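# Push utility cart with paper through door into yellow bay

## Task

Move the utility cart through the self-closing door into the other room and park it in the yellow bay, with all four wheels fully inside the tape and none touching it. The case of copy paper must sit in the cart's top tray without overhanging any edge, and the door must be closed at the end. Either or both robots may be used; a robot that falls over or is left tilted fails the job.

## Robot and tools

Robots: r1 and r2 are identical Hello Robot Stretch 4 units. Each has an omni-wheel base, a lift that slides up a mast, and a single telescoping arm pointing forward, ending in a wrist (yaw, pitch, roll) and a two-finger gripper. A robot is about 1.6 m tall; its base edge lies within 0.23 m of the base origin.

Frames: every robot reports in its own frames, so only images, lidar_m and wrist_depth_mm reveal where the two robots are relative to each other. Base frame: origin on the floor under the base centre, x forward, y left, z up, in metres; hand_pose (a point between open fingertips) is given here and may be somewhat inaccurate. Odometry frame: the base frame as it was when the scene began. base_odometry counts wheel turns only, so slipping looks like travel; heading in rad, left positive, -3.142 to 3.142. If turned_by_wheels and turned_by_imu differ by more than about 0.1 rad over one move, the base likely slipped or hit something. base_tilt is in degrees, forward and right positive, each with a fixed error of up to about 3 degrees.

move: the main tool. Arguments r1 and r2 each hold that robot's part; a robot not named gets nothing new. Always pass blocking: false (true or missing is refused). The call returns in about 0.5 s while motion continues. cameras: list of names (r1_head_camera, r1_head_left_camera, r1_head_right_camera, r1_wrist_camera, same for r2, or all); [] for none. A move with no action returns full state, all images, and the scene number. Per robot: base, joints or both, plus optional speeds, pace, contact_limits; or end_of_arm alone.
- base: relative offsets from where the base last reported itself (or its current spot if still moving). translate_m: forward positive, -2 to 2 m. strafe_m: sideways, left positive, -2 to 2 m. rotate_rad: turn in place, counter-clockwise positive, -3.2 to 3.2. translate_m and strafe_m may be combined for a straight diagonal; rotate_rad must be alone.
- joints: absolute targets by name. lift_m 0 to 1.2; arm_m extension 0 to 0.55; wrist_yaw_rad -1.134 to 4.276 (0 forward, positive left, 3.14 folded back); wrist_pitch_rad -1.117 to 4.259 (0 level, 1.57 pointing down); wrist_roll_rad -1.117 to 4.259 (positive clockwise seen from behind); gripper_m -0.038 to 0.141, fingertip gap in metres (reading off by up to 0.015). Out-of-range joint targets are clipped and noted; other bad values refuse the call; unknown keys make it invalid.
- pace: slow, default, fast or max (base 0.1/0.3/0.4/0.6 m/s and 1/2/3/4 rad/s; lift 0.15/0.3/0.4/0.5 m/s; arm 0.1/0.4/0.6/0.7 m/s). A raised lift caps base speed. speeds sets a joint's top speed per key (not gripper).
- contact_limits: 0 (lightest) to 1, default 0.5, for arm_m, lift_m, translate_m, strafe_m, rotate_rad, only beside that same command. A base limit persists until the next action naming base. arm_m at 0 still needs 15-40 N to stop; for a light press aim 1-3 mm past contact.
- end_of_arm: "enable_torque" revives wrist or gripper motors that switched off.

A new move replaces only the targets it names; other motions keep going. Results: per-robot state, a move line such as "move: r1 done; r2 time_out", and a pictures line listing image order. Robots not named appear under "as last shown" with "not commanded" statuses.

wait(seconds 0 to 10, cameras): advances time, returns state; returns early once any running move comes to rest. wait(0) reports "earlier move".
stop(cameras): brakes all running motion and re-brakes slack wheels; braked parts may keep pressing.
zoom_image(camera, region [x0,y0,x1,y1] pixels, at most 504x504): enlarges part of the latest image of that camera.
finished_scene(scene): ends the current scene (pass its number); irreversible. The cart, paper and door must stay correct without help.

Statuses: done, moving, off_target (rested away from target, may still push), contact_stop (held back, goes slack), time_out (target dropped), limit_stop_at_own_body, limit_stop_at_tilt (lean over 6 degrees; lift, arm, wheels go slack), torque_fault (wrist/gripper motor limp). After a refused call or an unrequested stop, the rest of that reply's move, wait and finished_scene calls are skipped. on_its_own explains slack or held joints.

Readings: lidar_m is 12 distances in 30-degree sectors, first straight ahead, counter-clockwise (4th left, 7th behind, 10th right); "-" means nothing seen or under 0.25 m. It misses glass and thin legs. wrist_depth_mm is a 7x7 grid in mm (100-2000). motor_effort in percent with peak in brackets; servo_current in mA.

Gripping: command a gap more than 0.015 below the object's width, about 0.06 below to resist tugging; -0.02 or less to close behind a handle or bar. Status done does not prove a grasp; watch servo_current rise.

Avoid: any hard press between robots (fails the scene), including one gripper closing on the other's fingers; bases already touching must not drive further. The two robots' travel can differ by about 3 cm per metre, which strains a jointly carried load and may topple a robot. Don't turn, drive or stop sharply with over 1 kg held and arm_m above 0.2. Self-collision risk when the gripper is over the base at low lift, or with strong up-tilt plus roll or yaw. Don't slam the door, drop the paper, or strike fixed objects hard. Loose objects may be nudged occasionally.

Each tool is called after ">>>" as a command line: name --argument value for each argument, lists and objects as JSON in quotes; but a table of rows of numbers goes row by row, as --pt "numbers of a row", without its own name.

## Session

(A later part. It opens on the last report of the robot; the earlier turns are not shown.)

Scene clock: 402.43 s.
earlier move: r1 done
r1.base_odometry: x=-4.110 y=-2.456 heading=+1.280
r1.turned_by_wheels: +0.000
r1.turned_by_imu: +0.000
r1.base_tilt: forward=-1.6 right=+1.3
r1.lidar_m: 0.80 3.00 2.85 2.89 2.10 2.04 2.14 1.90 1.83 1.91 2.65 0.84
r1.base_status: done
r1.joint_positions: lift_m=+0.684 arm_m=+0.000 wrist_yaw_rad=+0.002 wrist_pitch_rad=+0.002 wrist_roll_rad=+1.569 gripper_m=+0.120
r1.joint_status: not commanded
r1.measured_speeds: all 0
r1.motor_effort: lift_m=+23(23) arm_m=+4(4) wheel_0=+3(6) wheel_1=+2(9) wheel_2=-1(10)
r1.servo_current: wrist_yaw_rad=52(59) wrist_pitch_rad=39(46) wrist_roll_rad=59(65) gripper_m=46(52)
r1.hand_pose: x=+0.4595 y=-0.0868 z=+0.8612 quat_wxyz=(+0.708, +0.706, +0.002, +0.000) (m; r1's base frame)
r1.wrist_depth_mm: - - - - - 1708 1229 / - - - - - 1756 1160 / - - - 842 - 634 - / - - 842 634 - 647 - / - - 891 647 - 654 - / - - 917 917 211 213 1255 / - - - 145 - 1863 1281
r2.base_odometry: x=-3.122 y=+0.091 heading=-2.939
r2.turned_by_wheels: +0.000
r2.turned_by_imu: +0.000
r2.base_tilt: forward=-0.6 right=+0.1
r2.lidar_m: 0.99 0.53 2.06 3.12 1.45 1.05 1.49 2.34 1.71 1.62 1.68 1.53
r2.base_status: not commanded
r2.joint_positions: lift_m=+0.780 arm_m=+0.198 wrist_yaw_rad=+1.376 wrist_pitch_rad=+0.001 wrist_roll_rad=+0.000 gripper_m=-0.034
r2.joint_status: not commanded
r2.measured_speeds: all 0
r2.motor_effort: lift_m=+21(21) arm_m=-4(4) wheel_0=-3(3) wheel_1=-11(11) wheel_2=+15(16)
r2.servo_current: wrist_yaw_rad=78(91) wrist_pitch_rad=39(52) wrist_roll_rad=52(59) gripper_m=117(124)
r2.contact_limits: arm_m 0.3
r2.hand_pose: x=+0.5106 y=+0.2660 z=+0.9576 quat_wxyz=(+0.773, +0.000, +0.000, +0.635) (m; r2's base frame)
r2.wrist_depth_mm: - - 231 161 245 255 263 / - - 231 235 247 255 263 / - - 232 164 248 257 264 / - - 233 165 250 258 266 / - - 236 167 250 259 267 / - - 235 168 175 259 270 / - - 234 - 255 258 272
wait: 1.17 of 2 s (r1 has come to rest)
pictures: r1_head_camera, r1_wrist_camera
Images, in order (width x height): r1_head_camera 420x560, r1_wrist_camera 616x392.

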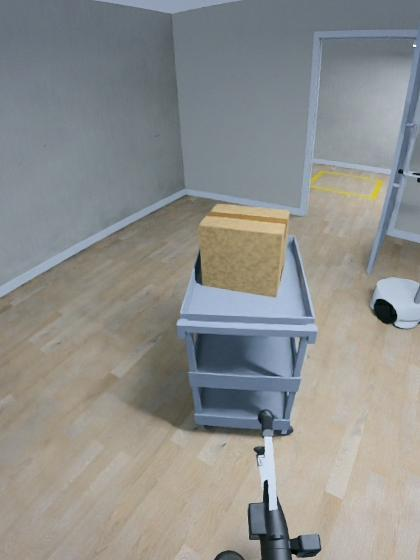

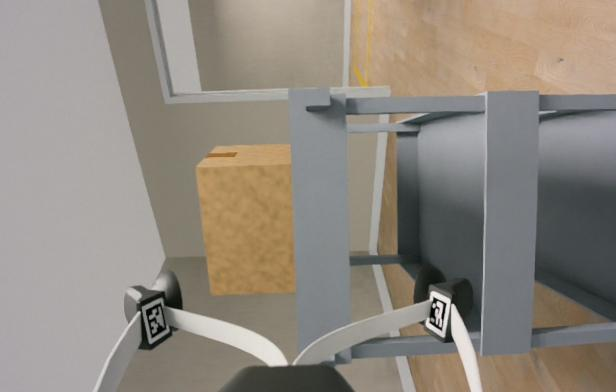

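>>> move --blocking false --r1 '{"base":{"translate_m":0.40},"contact_limits":{"translate_m":0.3}}'

>>> wait --seconds 3.5 --cameras '["r1_head_camera", "r1_wrist_camera"]'

Scene clock: 428.87 s.
move: r1 moving
r1.base_odometry: x=-4.101 y=-2.426 heading=+1.281
r1.turned_by_wheels: +0.000
r1.turned_by_imu: +0.000
r1.base_tilt: forward=-1.6 right=+1.3
r1.lidar_m: 0.75 2.96 2.84 2.92 2.14 2.06 2.16 1.91 1.83 1.94 2.69 0.78
r1.base_status: translate_m moving
r1.joint_positions: lift_m=+0.684 arm_m=+0.000 wrist_yaw_rad=+0.002 wrist_pitch_rad=+0.002 wrist_roll_rad=+1.569 gripper_m=+0.120
r1.joint_status: not commanded
r1.measured_speeds: translate_m=+0.121 strafe_m=+0.000 rotate_rad=-0.005 lift_m=+0.000 arm_m=+0.000 wrist_yaw_rad=+0.000 wrist_pitch_rad=+0.000 wrist_roll_rad=+0.000
r1.motor_effort: lift_m=+23(23) arm_m=+4(4) wheel_0=+6(8) wheel_1=+8(8) wheel_2=-9(9)
r1.servo_current: wrist_yaw_rad=52(59) wrist_pitch_rad=46(46) wrist_roll_rad=39(59) gripper_m=46(46)
r1.contact_limits: translate_m 0.3
r1.hand_pose: x=+0.4595 y=-0.0868 z=+0.8612 quat_wxyz=(+0.708, +0.706, +0.002, +0.000) (m; r1's base frame)
r1.wrist_depth_mm: - - - - - 1756 1205 / - - - - - 1618 1160 / - - - 603 - - 603 / - - 820 609 - - - / - - 866 621 - 621 - / - - 891 891 211 214 1205 / - - - 145 - 1863 1160
r2: as last shown
r2.base_tilt: forward=-0.6 right=+0.0
r2.lidar_m: 1.01 0.53 2.08 3.12 1.46 1.06 1.50 2.35 1.72 1.62 1.70 1.51
r2.motor_effort: lift_m=+21(21) arm_m=-4(4) wheel_0=-2(3) wheel_1=-11(11) wheel_2=+15(16)
r2.servo_current: wrist_yaw_rad=85(91) wrist_pitch_rad=46(46) wrist_roll_rad=46(59) gripper_m=111(124)
r2.contact_limits: arm_m 0.3
r2.wrist_depth_mm: - - 230 161 246 253 263 / - - 230 235 247 255 263 / - - 231 164 248 256 265 / - - 233 166 250 257 266 / - - 236 167 251 259 268 / - - 235 167 175 259 270 / - - 235 - 255 258 272
pictures: none

Scene clock: 431.20 s.
earlier move: r1 done
r1.base_odometry: x=-3.996 y=-2.073 heading=+1.281
r1.turned_by_wheels: +0.000
r1.turned_by_imu: +0.000
r1.base_tilt: forward=-1.6 right=+1.3
r1.lidar_m: 0.40 0.45 2.67 2.82 2.46 2.38 2.50 2.12 2.04 2.14 1.77 0.42
r1.base_status: done
r1.joint_positions: lift_m=+0.684 arm_m=+0.000 wrist_yaw_rad=+0.002 wrist_pitch_rad=+0.002 wrist_roll_rad=+1.569 gripper_m=+0.120
r1.joint_status: not commanded
r1.measured_speeds: all 0
r1.motor_effort: lift_m=+23(23) arm_m=+4(4) wheel_0=+1(8) wheel_1=+1(8) wheel_2=+2(10)
r1.servo_current: wrist_yaw_rad=33(65) wrist_pitch_rad=39(46) wrist_roll_rad=59(72) gripper_m=39(46)
r1.contact_limits: translate_m 0.3
r1.hand_pose: x=+0.4595 y=-0.0868 z=+0.8612 quat_wxyz=(+0.708, +0.706, +0.002, +0.000) (m; r1's base frame)
r1.wrist_depth_mm: - - - - 230 1708 1229 / - - - - 233 1618 - / - 559 452 177 238 - - / - 442 445 238 240 - - / - 473 469 182 243 - - / - 477 488 184 211 196 - / - 517 521 145 250 1708 -
r2.base_odometry: x=-3.122 y=+0.091 heading=-2.939
r2.turned_by_wheels: +0.000
r2.turned_by_imu: +0.000
r2.base_tilt: forward=-0.6 right=+0.1
r2.lidar_m: 1.00 0.51 2.11 3.11 1.45 1.06 1.50 2.35 1.71 1.62 1.72 1.51
r2.base_status: not commanded
r2.joint_positions: lift_m=+0.780 arm_m=+0.198 wrist_yaw_rad=+1.376 wrist_pitch_rad=+0.001 wrist_roll_rad=+0.000 gripper_m=-0.034
r2.joint_status: not commanded
r2.measured_speeds: all 0
r2.motor_effort: lift_m=+21(21) arm_m=-4(4) wheel_0=-3(3) wheel_1=-11(11) wheel_2=+15(16)
r2.servo_current: wrist_yaw_rad=72(98) wrist_pitch_rad=39(46) wrist_roll_rad=52(59) gripper_m=117(124)
r2.contact_limits: arm_m 0.3
r2.hand_pose: x=+0.5106 y=+0.2660 z=+0.9576 quat_wxyz=(+0.773, +0.000, +0.000, +0.635) (m; r2's base frame)
r2.wrist_depth_mm: - - 230 161 246 254 263 / - - 231 233 248 254 265 / - - 232 164 247 255 265 / - - 233 165 249 258 266 / - - 236 167 251 259 268 / - - 235 167 174 259 270 / - - 236 - 254 258 272
wait: 2.33 of 3.5 s (r1 has come to rest)
pictures: r1_head_camera, r1_wrist_camera
Images, in order (width x height): r1_head_camera 420x560, r1_wrist_camera 616x392.

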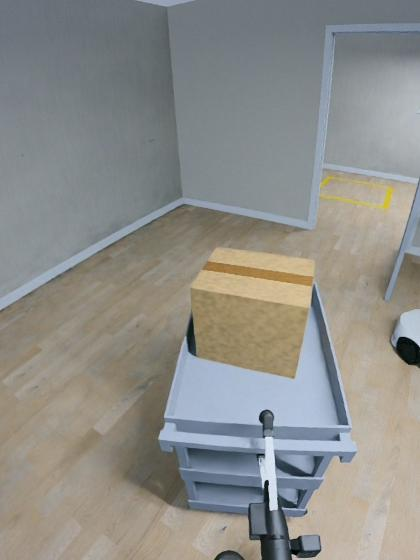

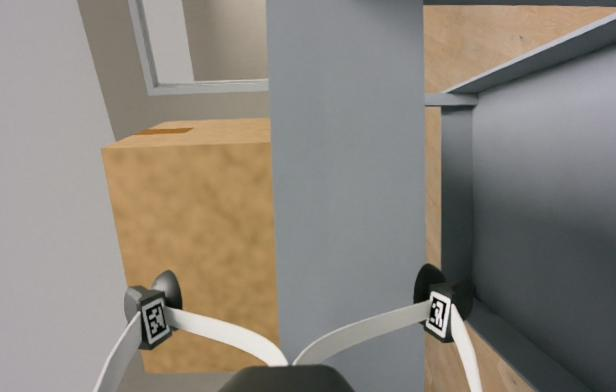

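>>> move --blocking false --r1 '{"joints":{"gripper_m":-0.036}}'

>>> wait --seconds 2 --cameras '["r1_head_camera", "r1_wrist_camera"]'

Scene clock: 438.07 s.
move: r1 moving
r1.base_odometry: x=-3.996 y=-2.073 heading=+1.281
r1.turned_by_wheels: +0.000
r1.turned_by_imu: +0.000
r1.base_tilt: forward=-1.6 right=+1.3
r1.lidar_m: 0.40 0.45 2.66 2.81 2.46 2.37 2.50 2.13 2.05 2.13 1.77 0.45
r1.base_status: not commanded
r1.joint_positions: lift_m=+0.684 arm_m=+0.000 wrist_yaw_rad=+0.002 wrist_pitch_rad=+0.002 wrist_roll_rad=+1.569 gripper_m=+0.106
r1.joint_status: gripper_m moving
r1.measured_speeds: all 0
r1.motor_effort: lift_m=+23(23) arm_m=+4(4) wheel_0=+1(2) wheel_1=+1(1) wheel_2=+2(2)
r1.servo_current: wrist_yaw_rad=39(65) wrist_pitch_rad=46(52) wrist_roll_rad=46(59) gripper_m=91(91)
r1.contact_limits: translate_m 0.3
r1.hand_pose: x=+0.4595 y=-0.0868 z=+0.8612 quat_wxyz=(+0.708, +0.706, +0.002, +0.000) (m; r1's base frame)
r1.wrist_depth_mm: - - - - 229 1708 1182 / - - - - 234 1537 - / - 564 455 177 237 - - / - 445 449 238 239 - - / - 469 466 182 244 - - / - 492 480 185 198 - - / - - 521 142 250 1661 -
r2: as last shown
r2.base_tilt: forward=-0.6 right=+0.0
r2.lidar_m: 0.98 0.53 2.10 3.12 1.49 1.07 1.50 2.35 1.71 1.63 1.71 1.52
r2.motor_effort: lift_m=+21(21) arm_m=-4(4) wheel_0=-3(3) wheel_1=-11(11) wheel_2=+16(16)
r2.servo_current: wrist_yaw_rad=78(85) wrist_pitch_rad=46(46) wrist_roll_rad=52(52) gripper_m=117(124)
r2.contact_limits: arm_m 0.3
r2.wrist_depth_mm: - - 230 162 245 254 263 / - - 230 233 248 256 264 / - - 233 164 248 257 266 / - - 233 165 248 257 265 / - - 235 167 251 260 267 / - - 234 167 175 258 270 / - - 234 - 254 259 272
pictures: none

Scene clock: 439.83 s.
earlier move: r1 done
r1.base_odometry: x=-3.995 y=-2.073 heading=+1.281
r1.turned_by_wheels: +0.000
r1.turned_by_imu: +0.000
r1.base_tilt: forward=-1.6 right=+1.2
r1.lidar_m: 0.40 0.42 2.65 2.80 2.49 2.38 2.50 2.12 2.04 2.14 1.78 0.43
r1.base_status: not commanded
r1.joint_positions: lift_m=+0.684 arm_m=+0.000 wrist_yaw_rad=+0.002 wrist_pitch_rad=+0.003 wrist_roll_rad=+1.569 gripper_m=-0.035
r1.joint_status: all done
r1.measured_speeds: all 0
r1.motor_effort: lift_m=+23(23) arm_m=-4(4) wheel_0=+2(2) wheel_1=+1(1) wheel_2=+4(4)
r1.servo_current: wrist_yaw_rad=39(72) wrist_pitch_rad=46(52) wrist_roll_rad=59(78) gripper_m=91(215)
r1.contact_limits: translate_m 0.3
r1.hand_pose: x=+0.4595 y=-0.0868 z=+0.8610 quat_wxyz=(+0.708, +0.706, +0.002, +0.000) (m; r1's base frame)
r1.wrist_depth_mm: - - - 220 224 1708 1205 / - - - - 226 - - / - 430 427 170 229 - - / - 439 439 172 234 - - / - 462 466 176 238 - - / - 496 202 193 179 - - / - 152 512 180 245 138 -
r2.base_odometry: x=-3.122 y=+0.091 heading=-2.939
r2.turned_by_wheels: +0.000
r2.turned_by_imu: +0.000
r2.base_tilt: forward=-0.6 right=+0.0
r2.lidar_m: 1.01 0.53 2.09 3.12 1.49 1.08 1.54 2.34 1.72 1.64 1.69 1.52
r2.base_status: not commanded
r2.joint_positions: lift_m=+0.780 arm_m=+0.198 wrist_yaw_rad=+1.376 wrist_pitch_rad=+0.001 wrist_roll_rad=+0.000 gripper_m=-0.034
r2.joint_status: not commanded
r2.measured_speeds: all 0
r2.motor_effort: lift_m=+21(21) arm_m=-4(4) wheel_0=-3(3) wheel_1=-11(11) wheel_2=+15(16)
r2.servo_current: wrist_yaw_rad=72(91) wrist_pitch_rad=39(46) wrist_roll_rad=46(59) gripper_m=117(124)
r2.contact_limits: arm_m 0.3
r2.hand_pose: x=+0.5106 y=+0.2660 z=+0.9576 quat_wxyz=(+0.773, +0.000, +0.000, +0.635) (m; r2's base frame)
r2.wrist_depth_mm: - - 230 161 245 254 263 / - - 231 234 248 255 263 / - - 232 164 248 256 265 / - - 233 165 249 257 267 / - - 236 167 251 260 267 / - - 234 167 175 259 271 / - - 235 - 254 259 271
wait: 1.77 of 2 s (r1 has come to rest)
pictures: r1_head_camera, r1_wrist_camera
Images, in order (width x height): r1_head_camera 420x560, r1_wrist_camera 616x392.

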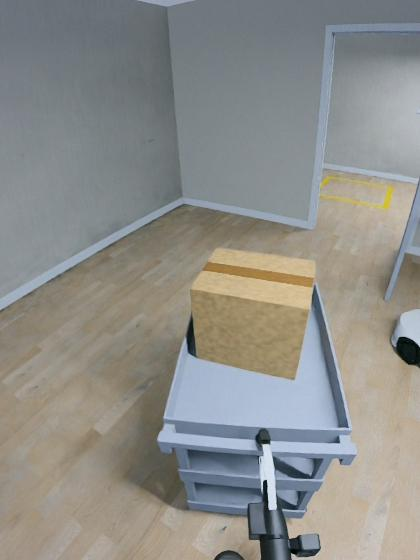

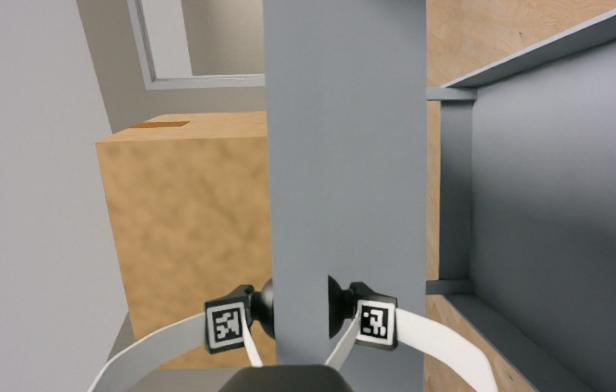

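>>> move --blocking false --r1 '{"base":{"translate_m":0.03,"strafe_m":0.20}}'

>>> wait --seconds 3

>>> move --blocking false --r1 '{"base":{"rotate_rad":-0.26},"pace":"slow"}'

>>> wait --seconds 3 --cameras '["r1_head_camera", "r1_wrist_camera"]'

Scene clock: 478.13 s.
move: r1 moving
r1.base_odometry: x=-4.026 y=-2.059 heading=+1.280
r1.turned_by_wheels: -0.001
r1.turned_by_imu: -0.002
r1.base_tilt: forward=-1.6 right=+1.3
r1.lidar_m: 0.41 0.45 2.63 2.76 2.46 2.37 2.49 2.13 2.07 2.17 1.79 0.43
r1.base_status: translate_m moving; strafe_m moving
r1.joint_positions: lift_m=+0.684 arm_m=+0.000 wrist_yaw_rad=-0.004 wrist_pitch_rad=+0.003 wrist_roll_rad=+1.569 gripper_m=-0.035
r1.joint_status: not commanded
r1.measured_speeds: translate_m=+0.020 strafe_m=+0.128 rotate_rad=-0.011 lift_m=+0.000 arm_m=+0.000 wrist_yaw_rad=-0.061 wrist_pitch_rad=+0.000 wrist_roll_rad=+0.000
r1.motor_effort: lift_m=+23(23) arm_m=-3(4) wheel_0=-14(14) wheel_1=+8(10) wheel_2=-5(5)
r1.servo_current: wrist_yaw_rad=39(65) wrist_pitch_rad=46(46) wrist_roll_rad=46(59) gripper_m=91(98)
r1.hand_pose: x=+0.4590 y=-0.0885 z=+0.8610 quat_wxyz=(+0.708, +0.706, +0.000, -0.002) (m; r1's base frame)
r1.wrist_depth_mm: - - - 229 229 1661 1182 / - - - - 232 1618 - / - - 477 173 235 - - / - 439 436 175 235 - - / - 462 462 176 237 - - / - 488 183 191 179 - - / - 151 500 150 243 148 -
r2: as last shown
r2.base_tilt: forward=-0.6 right=+0.1
r2.lidar_m: 1.02 0.53 2.08 3.11 1.50 1.09 1.52 2.36 1.70 1.61 1.69 1.53
r2.motor_effort: lift_m=+21(21) arm_m=-4(4) wheel_0=-3(3) wheel_1=-10(11) wheel_2=+15(16)
r2.servo_current: wrist_yaw_rad=78(91) wrist_pitch_rad=39(46) wrist_roll_rad=39(59) gripper_m=111(124)
r2.contact_limits: arm_m 0.3
r2.wrist_depth_mm: - - 229 161 247 254 263 / - - 231 234 247 255 264 / - - 233 164 247 257 265 / - - 234 165 249 258 266 / - - 236 167 251 260 267 / - - 234 167 175 259 271 / - - 234 - 254 258 271
pictures: none

Scene clock: 479.67 s.
earlier move: r1 done
r1.base_odometry: x=-4.178 y=-1.987 heading=+1.280
r1.turned_by_wheels: +0.001
r1.turned_by_imu: +0.001
r1.base_tilt: forward=-1.6 right=+1.3
r1.lidar_m: 0.42 2.59 2.47 2.60 2.40 2.31 2.44 2.31 2.23 2.34 1.86 0.38
r1.base_status: done
r1.joint_positions: lift_m=+0.684 arm_m=+0.000 wrist_yaw_rad=-0.007 wrist_pitch_rad=+0.005 wrist_roll_rad=+1.569 gripper_m=-0.035
r1.joint_status: not commanded
r1.measured_speeds: all 0
r1.motor_effort: lift_m=+23(23) arm_m=+4(6) wheel_0=-2(18) wheel_1=+0(10) wheel_2=-6(12)
r1.servo_current: wrist_yaw_rad=52(72) wrist_pitch_rad=46(59) wrist_roll_rad=52(65) gripper_m=52(98)
r1.hand_pose: x=+0.4586 y=-0.0893 z=+0.8602 quat_wxyz=(+0.708, +0.706, +0.000, -0.004) (m; r1's base frame)
r1.wrist_depth_mm: - - 539 - 182 - - / - 375 382 - 191 - - / - 410 413 - 200 - - / - 445 449 147 208 - - / - 504 488 153 221 - - / - - 517 177 180 1756 - / - - 183 - 243 1464 1205
r2.base_odometry: x=-3.122 y=+0.091 heading=-2.939
r2.turned_by_wheels: +0.000
r2.turned_by_imu: +0.000
r2.base_tilt: forward=-0.6 right=+0.1
r2.lidar_m: 1.00 0.52 2.12 3.12 1.39 1.11 1.92 2.35 1.70 1.63 1.71 1.50
r2.base_status: not commanded
r2.joint_positions: lift_m=+0.780 arm_m=+0.198 wrist_yaw_rad=+1.376 wrist_pitch_rad=+0.001 wrist_roll_rad=+0.000 gripper_m=-0.034
r2.joint_status: not commanded
r2.measured_speeds: all 0
r2.motor_effort: lift_m=+21(21) arm_m=-4(4) wheel_0=-3(3) wheel_1=-11(11) wheel_2=+15(16)
r2.servo_current: wrist_yaw_rad=85(91) wrist_pitch_rad=39(46) wrist_roll_rad=46(65) gripper_m=111(124)
r2.contact_limits: arm_m 0.3
r2.hand_pose: x=+0.5106 y=+0.2660 z=+0.9576 quat_wxyz=(+0.773, +0.000, +0.000, +0.635) (m; r2's base frame)
r2.wrist_depth_mm: - - 230 161 247 252 263 / - - 230 233 246 255 264 / - - 231 165 248 257 265 / - - 233 165 249 258 266 / - - 236 166 251 260 267 / - - 234 167 175 259 270 / - - 234 - 254 258 271
wait: 1.53 of 3 s (r1 has come to rest)
pictures: none

Scene clock: 480.17 s.
move: r1 moving
r1.base_odometry: x=-4.179 y=-1.987 heading=+1.156
r1.turned_by_wheels: -0.124
r1.turned_by_imu: -0.125
r1.base_tilt: forward=-1.6 right=+1.3
r1.lidar_m: 0.40 0.46 2.47 2.49 2.49 2.30 2.37 2.41 2.21 2.26 1.95 0.41
r1.base_status: rotate_rad moving
r1.joint_positions: lift_m=+0.684 arm_m=+0.000 wrist_yaw_rad=+0.005 wrist_pitch_rad=+0.005 wrist_roll_rad=+1.569 gripper_m=-0.035
r1.joint_status: not commanded
r1.measured_speeds: translate_m=-0.001 strafe_m=-0.001 rotate_rad=-0.494 lift_m=+0.000 arm_m=+0.000 wrist_yaw_rad=+0.000 wrist_pitch_rad=+0.000 wrist_roll_rad=+0.001
r1.motor_effort: lift_m=+23(23) arm_m=+4(4) wheel_0=+13(13) wheel_1=+9(9) wheel_2=+6(6)
r1.servo_current: wrist_yaw_rad=39(59) wrist_pitch_rad=52(52) wrist_roll_rad=52(59) gripper_m=59(65)
r1.hand_pose: x=+0.4596 y=-0.0861 z=+0.8602 quat_wxyz=(+0.708, +0.706, +0.004, +0.000) (m; r1's base frame)
r1.wrist_depth_mm: - - - 186 190 - - / - 389 392 193 198 - - / - 404 410 145 204 - - / - 436 439 150 212 - - / - 477 473 156 220 - - / - - 504 177 188 1808 - / - - 176 147 239 138 -
r2: as last shown
r2.base_tilt: forward=-0.6 right=+0.0
r2.lidar_m: 1.02 0.53 2.06 3.10 1.39 1.11 1.92 2.35 1.72 1.61 1.71 1.51
r2.servo_current: wrist_yaw_rad=78(85) wrist_pitch_rad=39(46) wrist_roll_rad=46(52) gripper_m=117(117)
r2.contact_limits: arm_m 0.3
r2.wrist_depth_mm: - - 229 161 246 255 263 / - - 230 234 247 254 264 / - - 232 164 248 256 265 / - - 233 165 249 258 267 / - - 235 166 251 259 267 / - - 235 167 175 259 270 / - - 235 - 255 258 272
pictures: none

Scene clock: 480.97 s.
earlier move: r1 done
r1.base_odometry: x=-4.179 y=-1.987 heading=+1.022
r1.turned_by_wheels: -0.134
r1.turned_by_imu: -0.135
r1.base_tilt: forward=-1.6 right=+1.2
r1.lidar_m: 0.38 0.39 2.49 2.47 2.65 2.30 2.31 2.56 2.23 2.25 2.66 0.43
r1.base_status: done
r1.joint_positions: lift_m=+0.684 arm_m=+0.000 wrist_yaw_rad=+0.005 wrist_pitch_rad=+0.006 wrist_roll_rad=+1.569 gripper_m=-0.035
r1.joint_status: not commanded
r1.measured_speeds: all 0
r1.motor_effort: lift_m=+23(23) arm_m=-4(4) wheel_0=+8(13) wheel_1=+3(9) wheel_2=+9(10)
r1.servo_current: wrist_yaw_rad=52(72) wrist_pitch_rad=52(52) wrist_roll_rad=46(65) gripper_m=59(65)
r1.hand_pose: x=+0.4598 y=-0.0859 z=+0.8601 quat_wxyz=(+0.708, +0.707, +0.004, +0.000) (m; r1's base frame)
r1.wrist_depth_mm: - - - 230 230 1661 1182 / - - - 230 230 1708 - / - - 609 230 230 - - / - 430 436 230 231 - - / - 445 445 169 230 - - / - 459 455 176 184 - - / - 469 182 127 230 138 -
r2.base_odometry: x=-3.122 y=+0.091 heading=-2.939
r2.turned_by_wheels: +0.000
r2.turned_by_imu: +0.000
r2.base_tilt: forward=-0.7 right=+0.1
r2.lidar_m: 1.01 0.51 2.06 3.12 1.48 1.09 1.91 2.34 1.72 1.63 1.73 1.51
r2.base_status: not commanded
r2.joint_positions: lift_m=+0.780 arm_m=+0.198 wrist_yaw_rad=+1.376 wrist_pitch_rad=+0.001 wrist_roll_rad=+0.000 gripper_m=-0.034
r2.joint_status: not commanded
r2.measured_speeds: all 0
r2.motor_effort: lift_m=+21(21) arm_m=-4(4) wheel_0=-3(3) wheel_1=-11(11) wheel_2=+15(16)
r2.servo_current: wrist_yaw_rad=85(85) wrist_pitch_rad=39(46) wrist_roll_rad=52(52) gripper_m=111(124)
r2.contact_limits: arm_m 0.3
r2.hand_pose: x=+0.5106 y=+0.2660 z=+0.9576 quat_wxyz=(+0.773, +0.000, +0.000, +0.635) (m; r2's base frame)
r2.wrist_depth_mm: - - 230 161 246 253 263 / - - 230 234 248 256 264 / - - 232 164 248 256 264 / - - 233 165 249 258 266 / - - 235 167 252 259 267 / - - 235 167 175 257 271 / - - 235 - 255 259 271
wait: 0.80 of 3 s (r1 has come to rest)
pictures: r1_head_camera, r1_wrist_camera
Images, in order (width x height): r1_head_camera 420x560, r1_wrist_camera 616x392.

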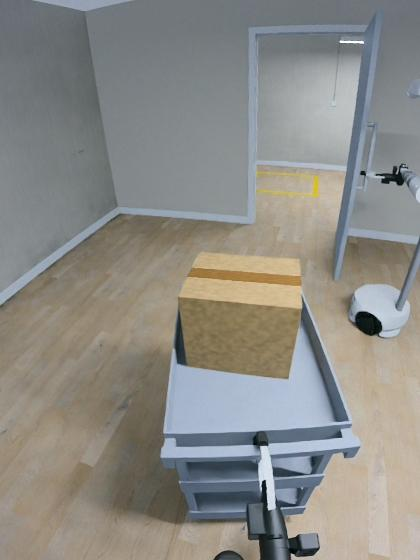

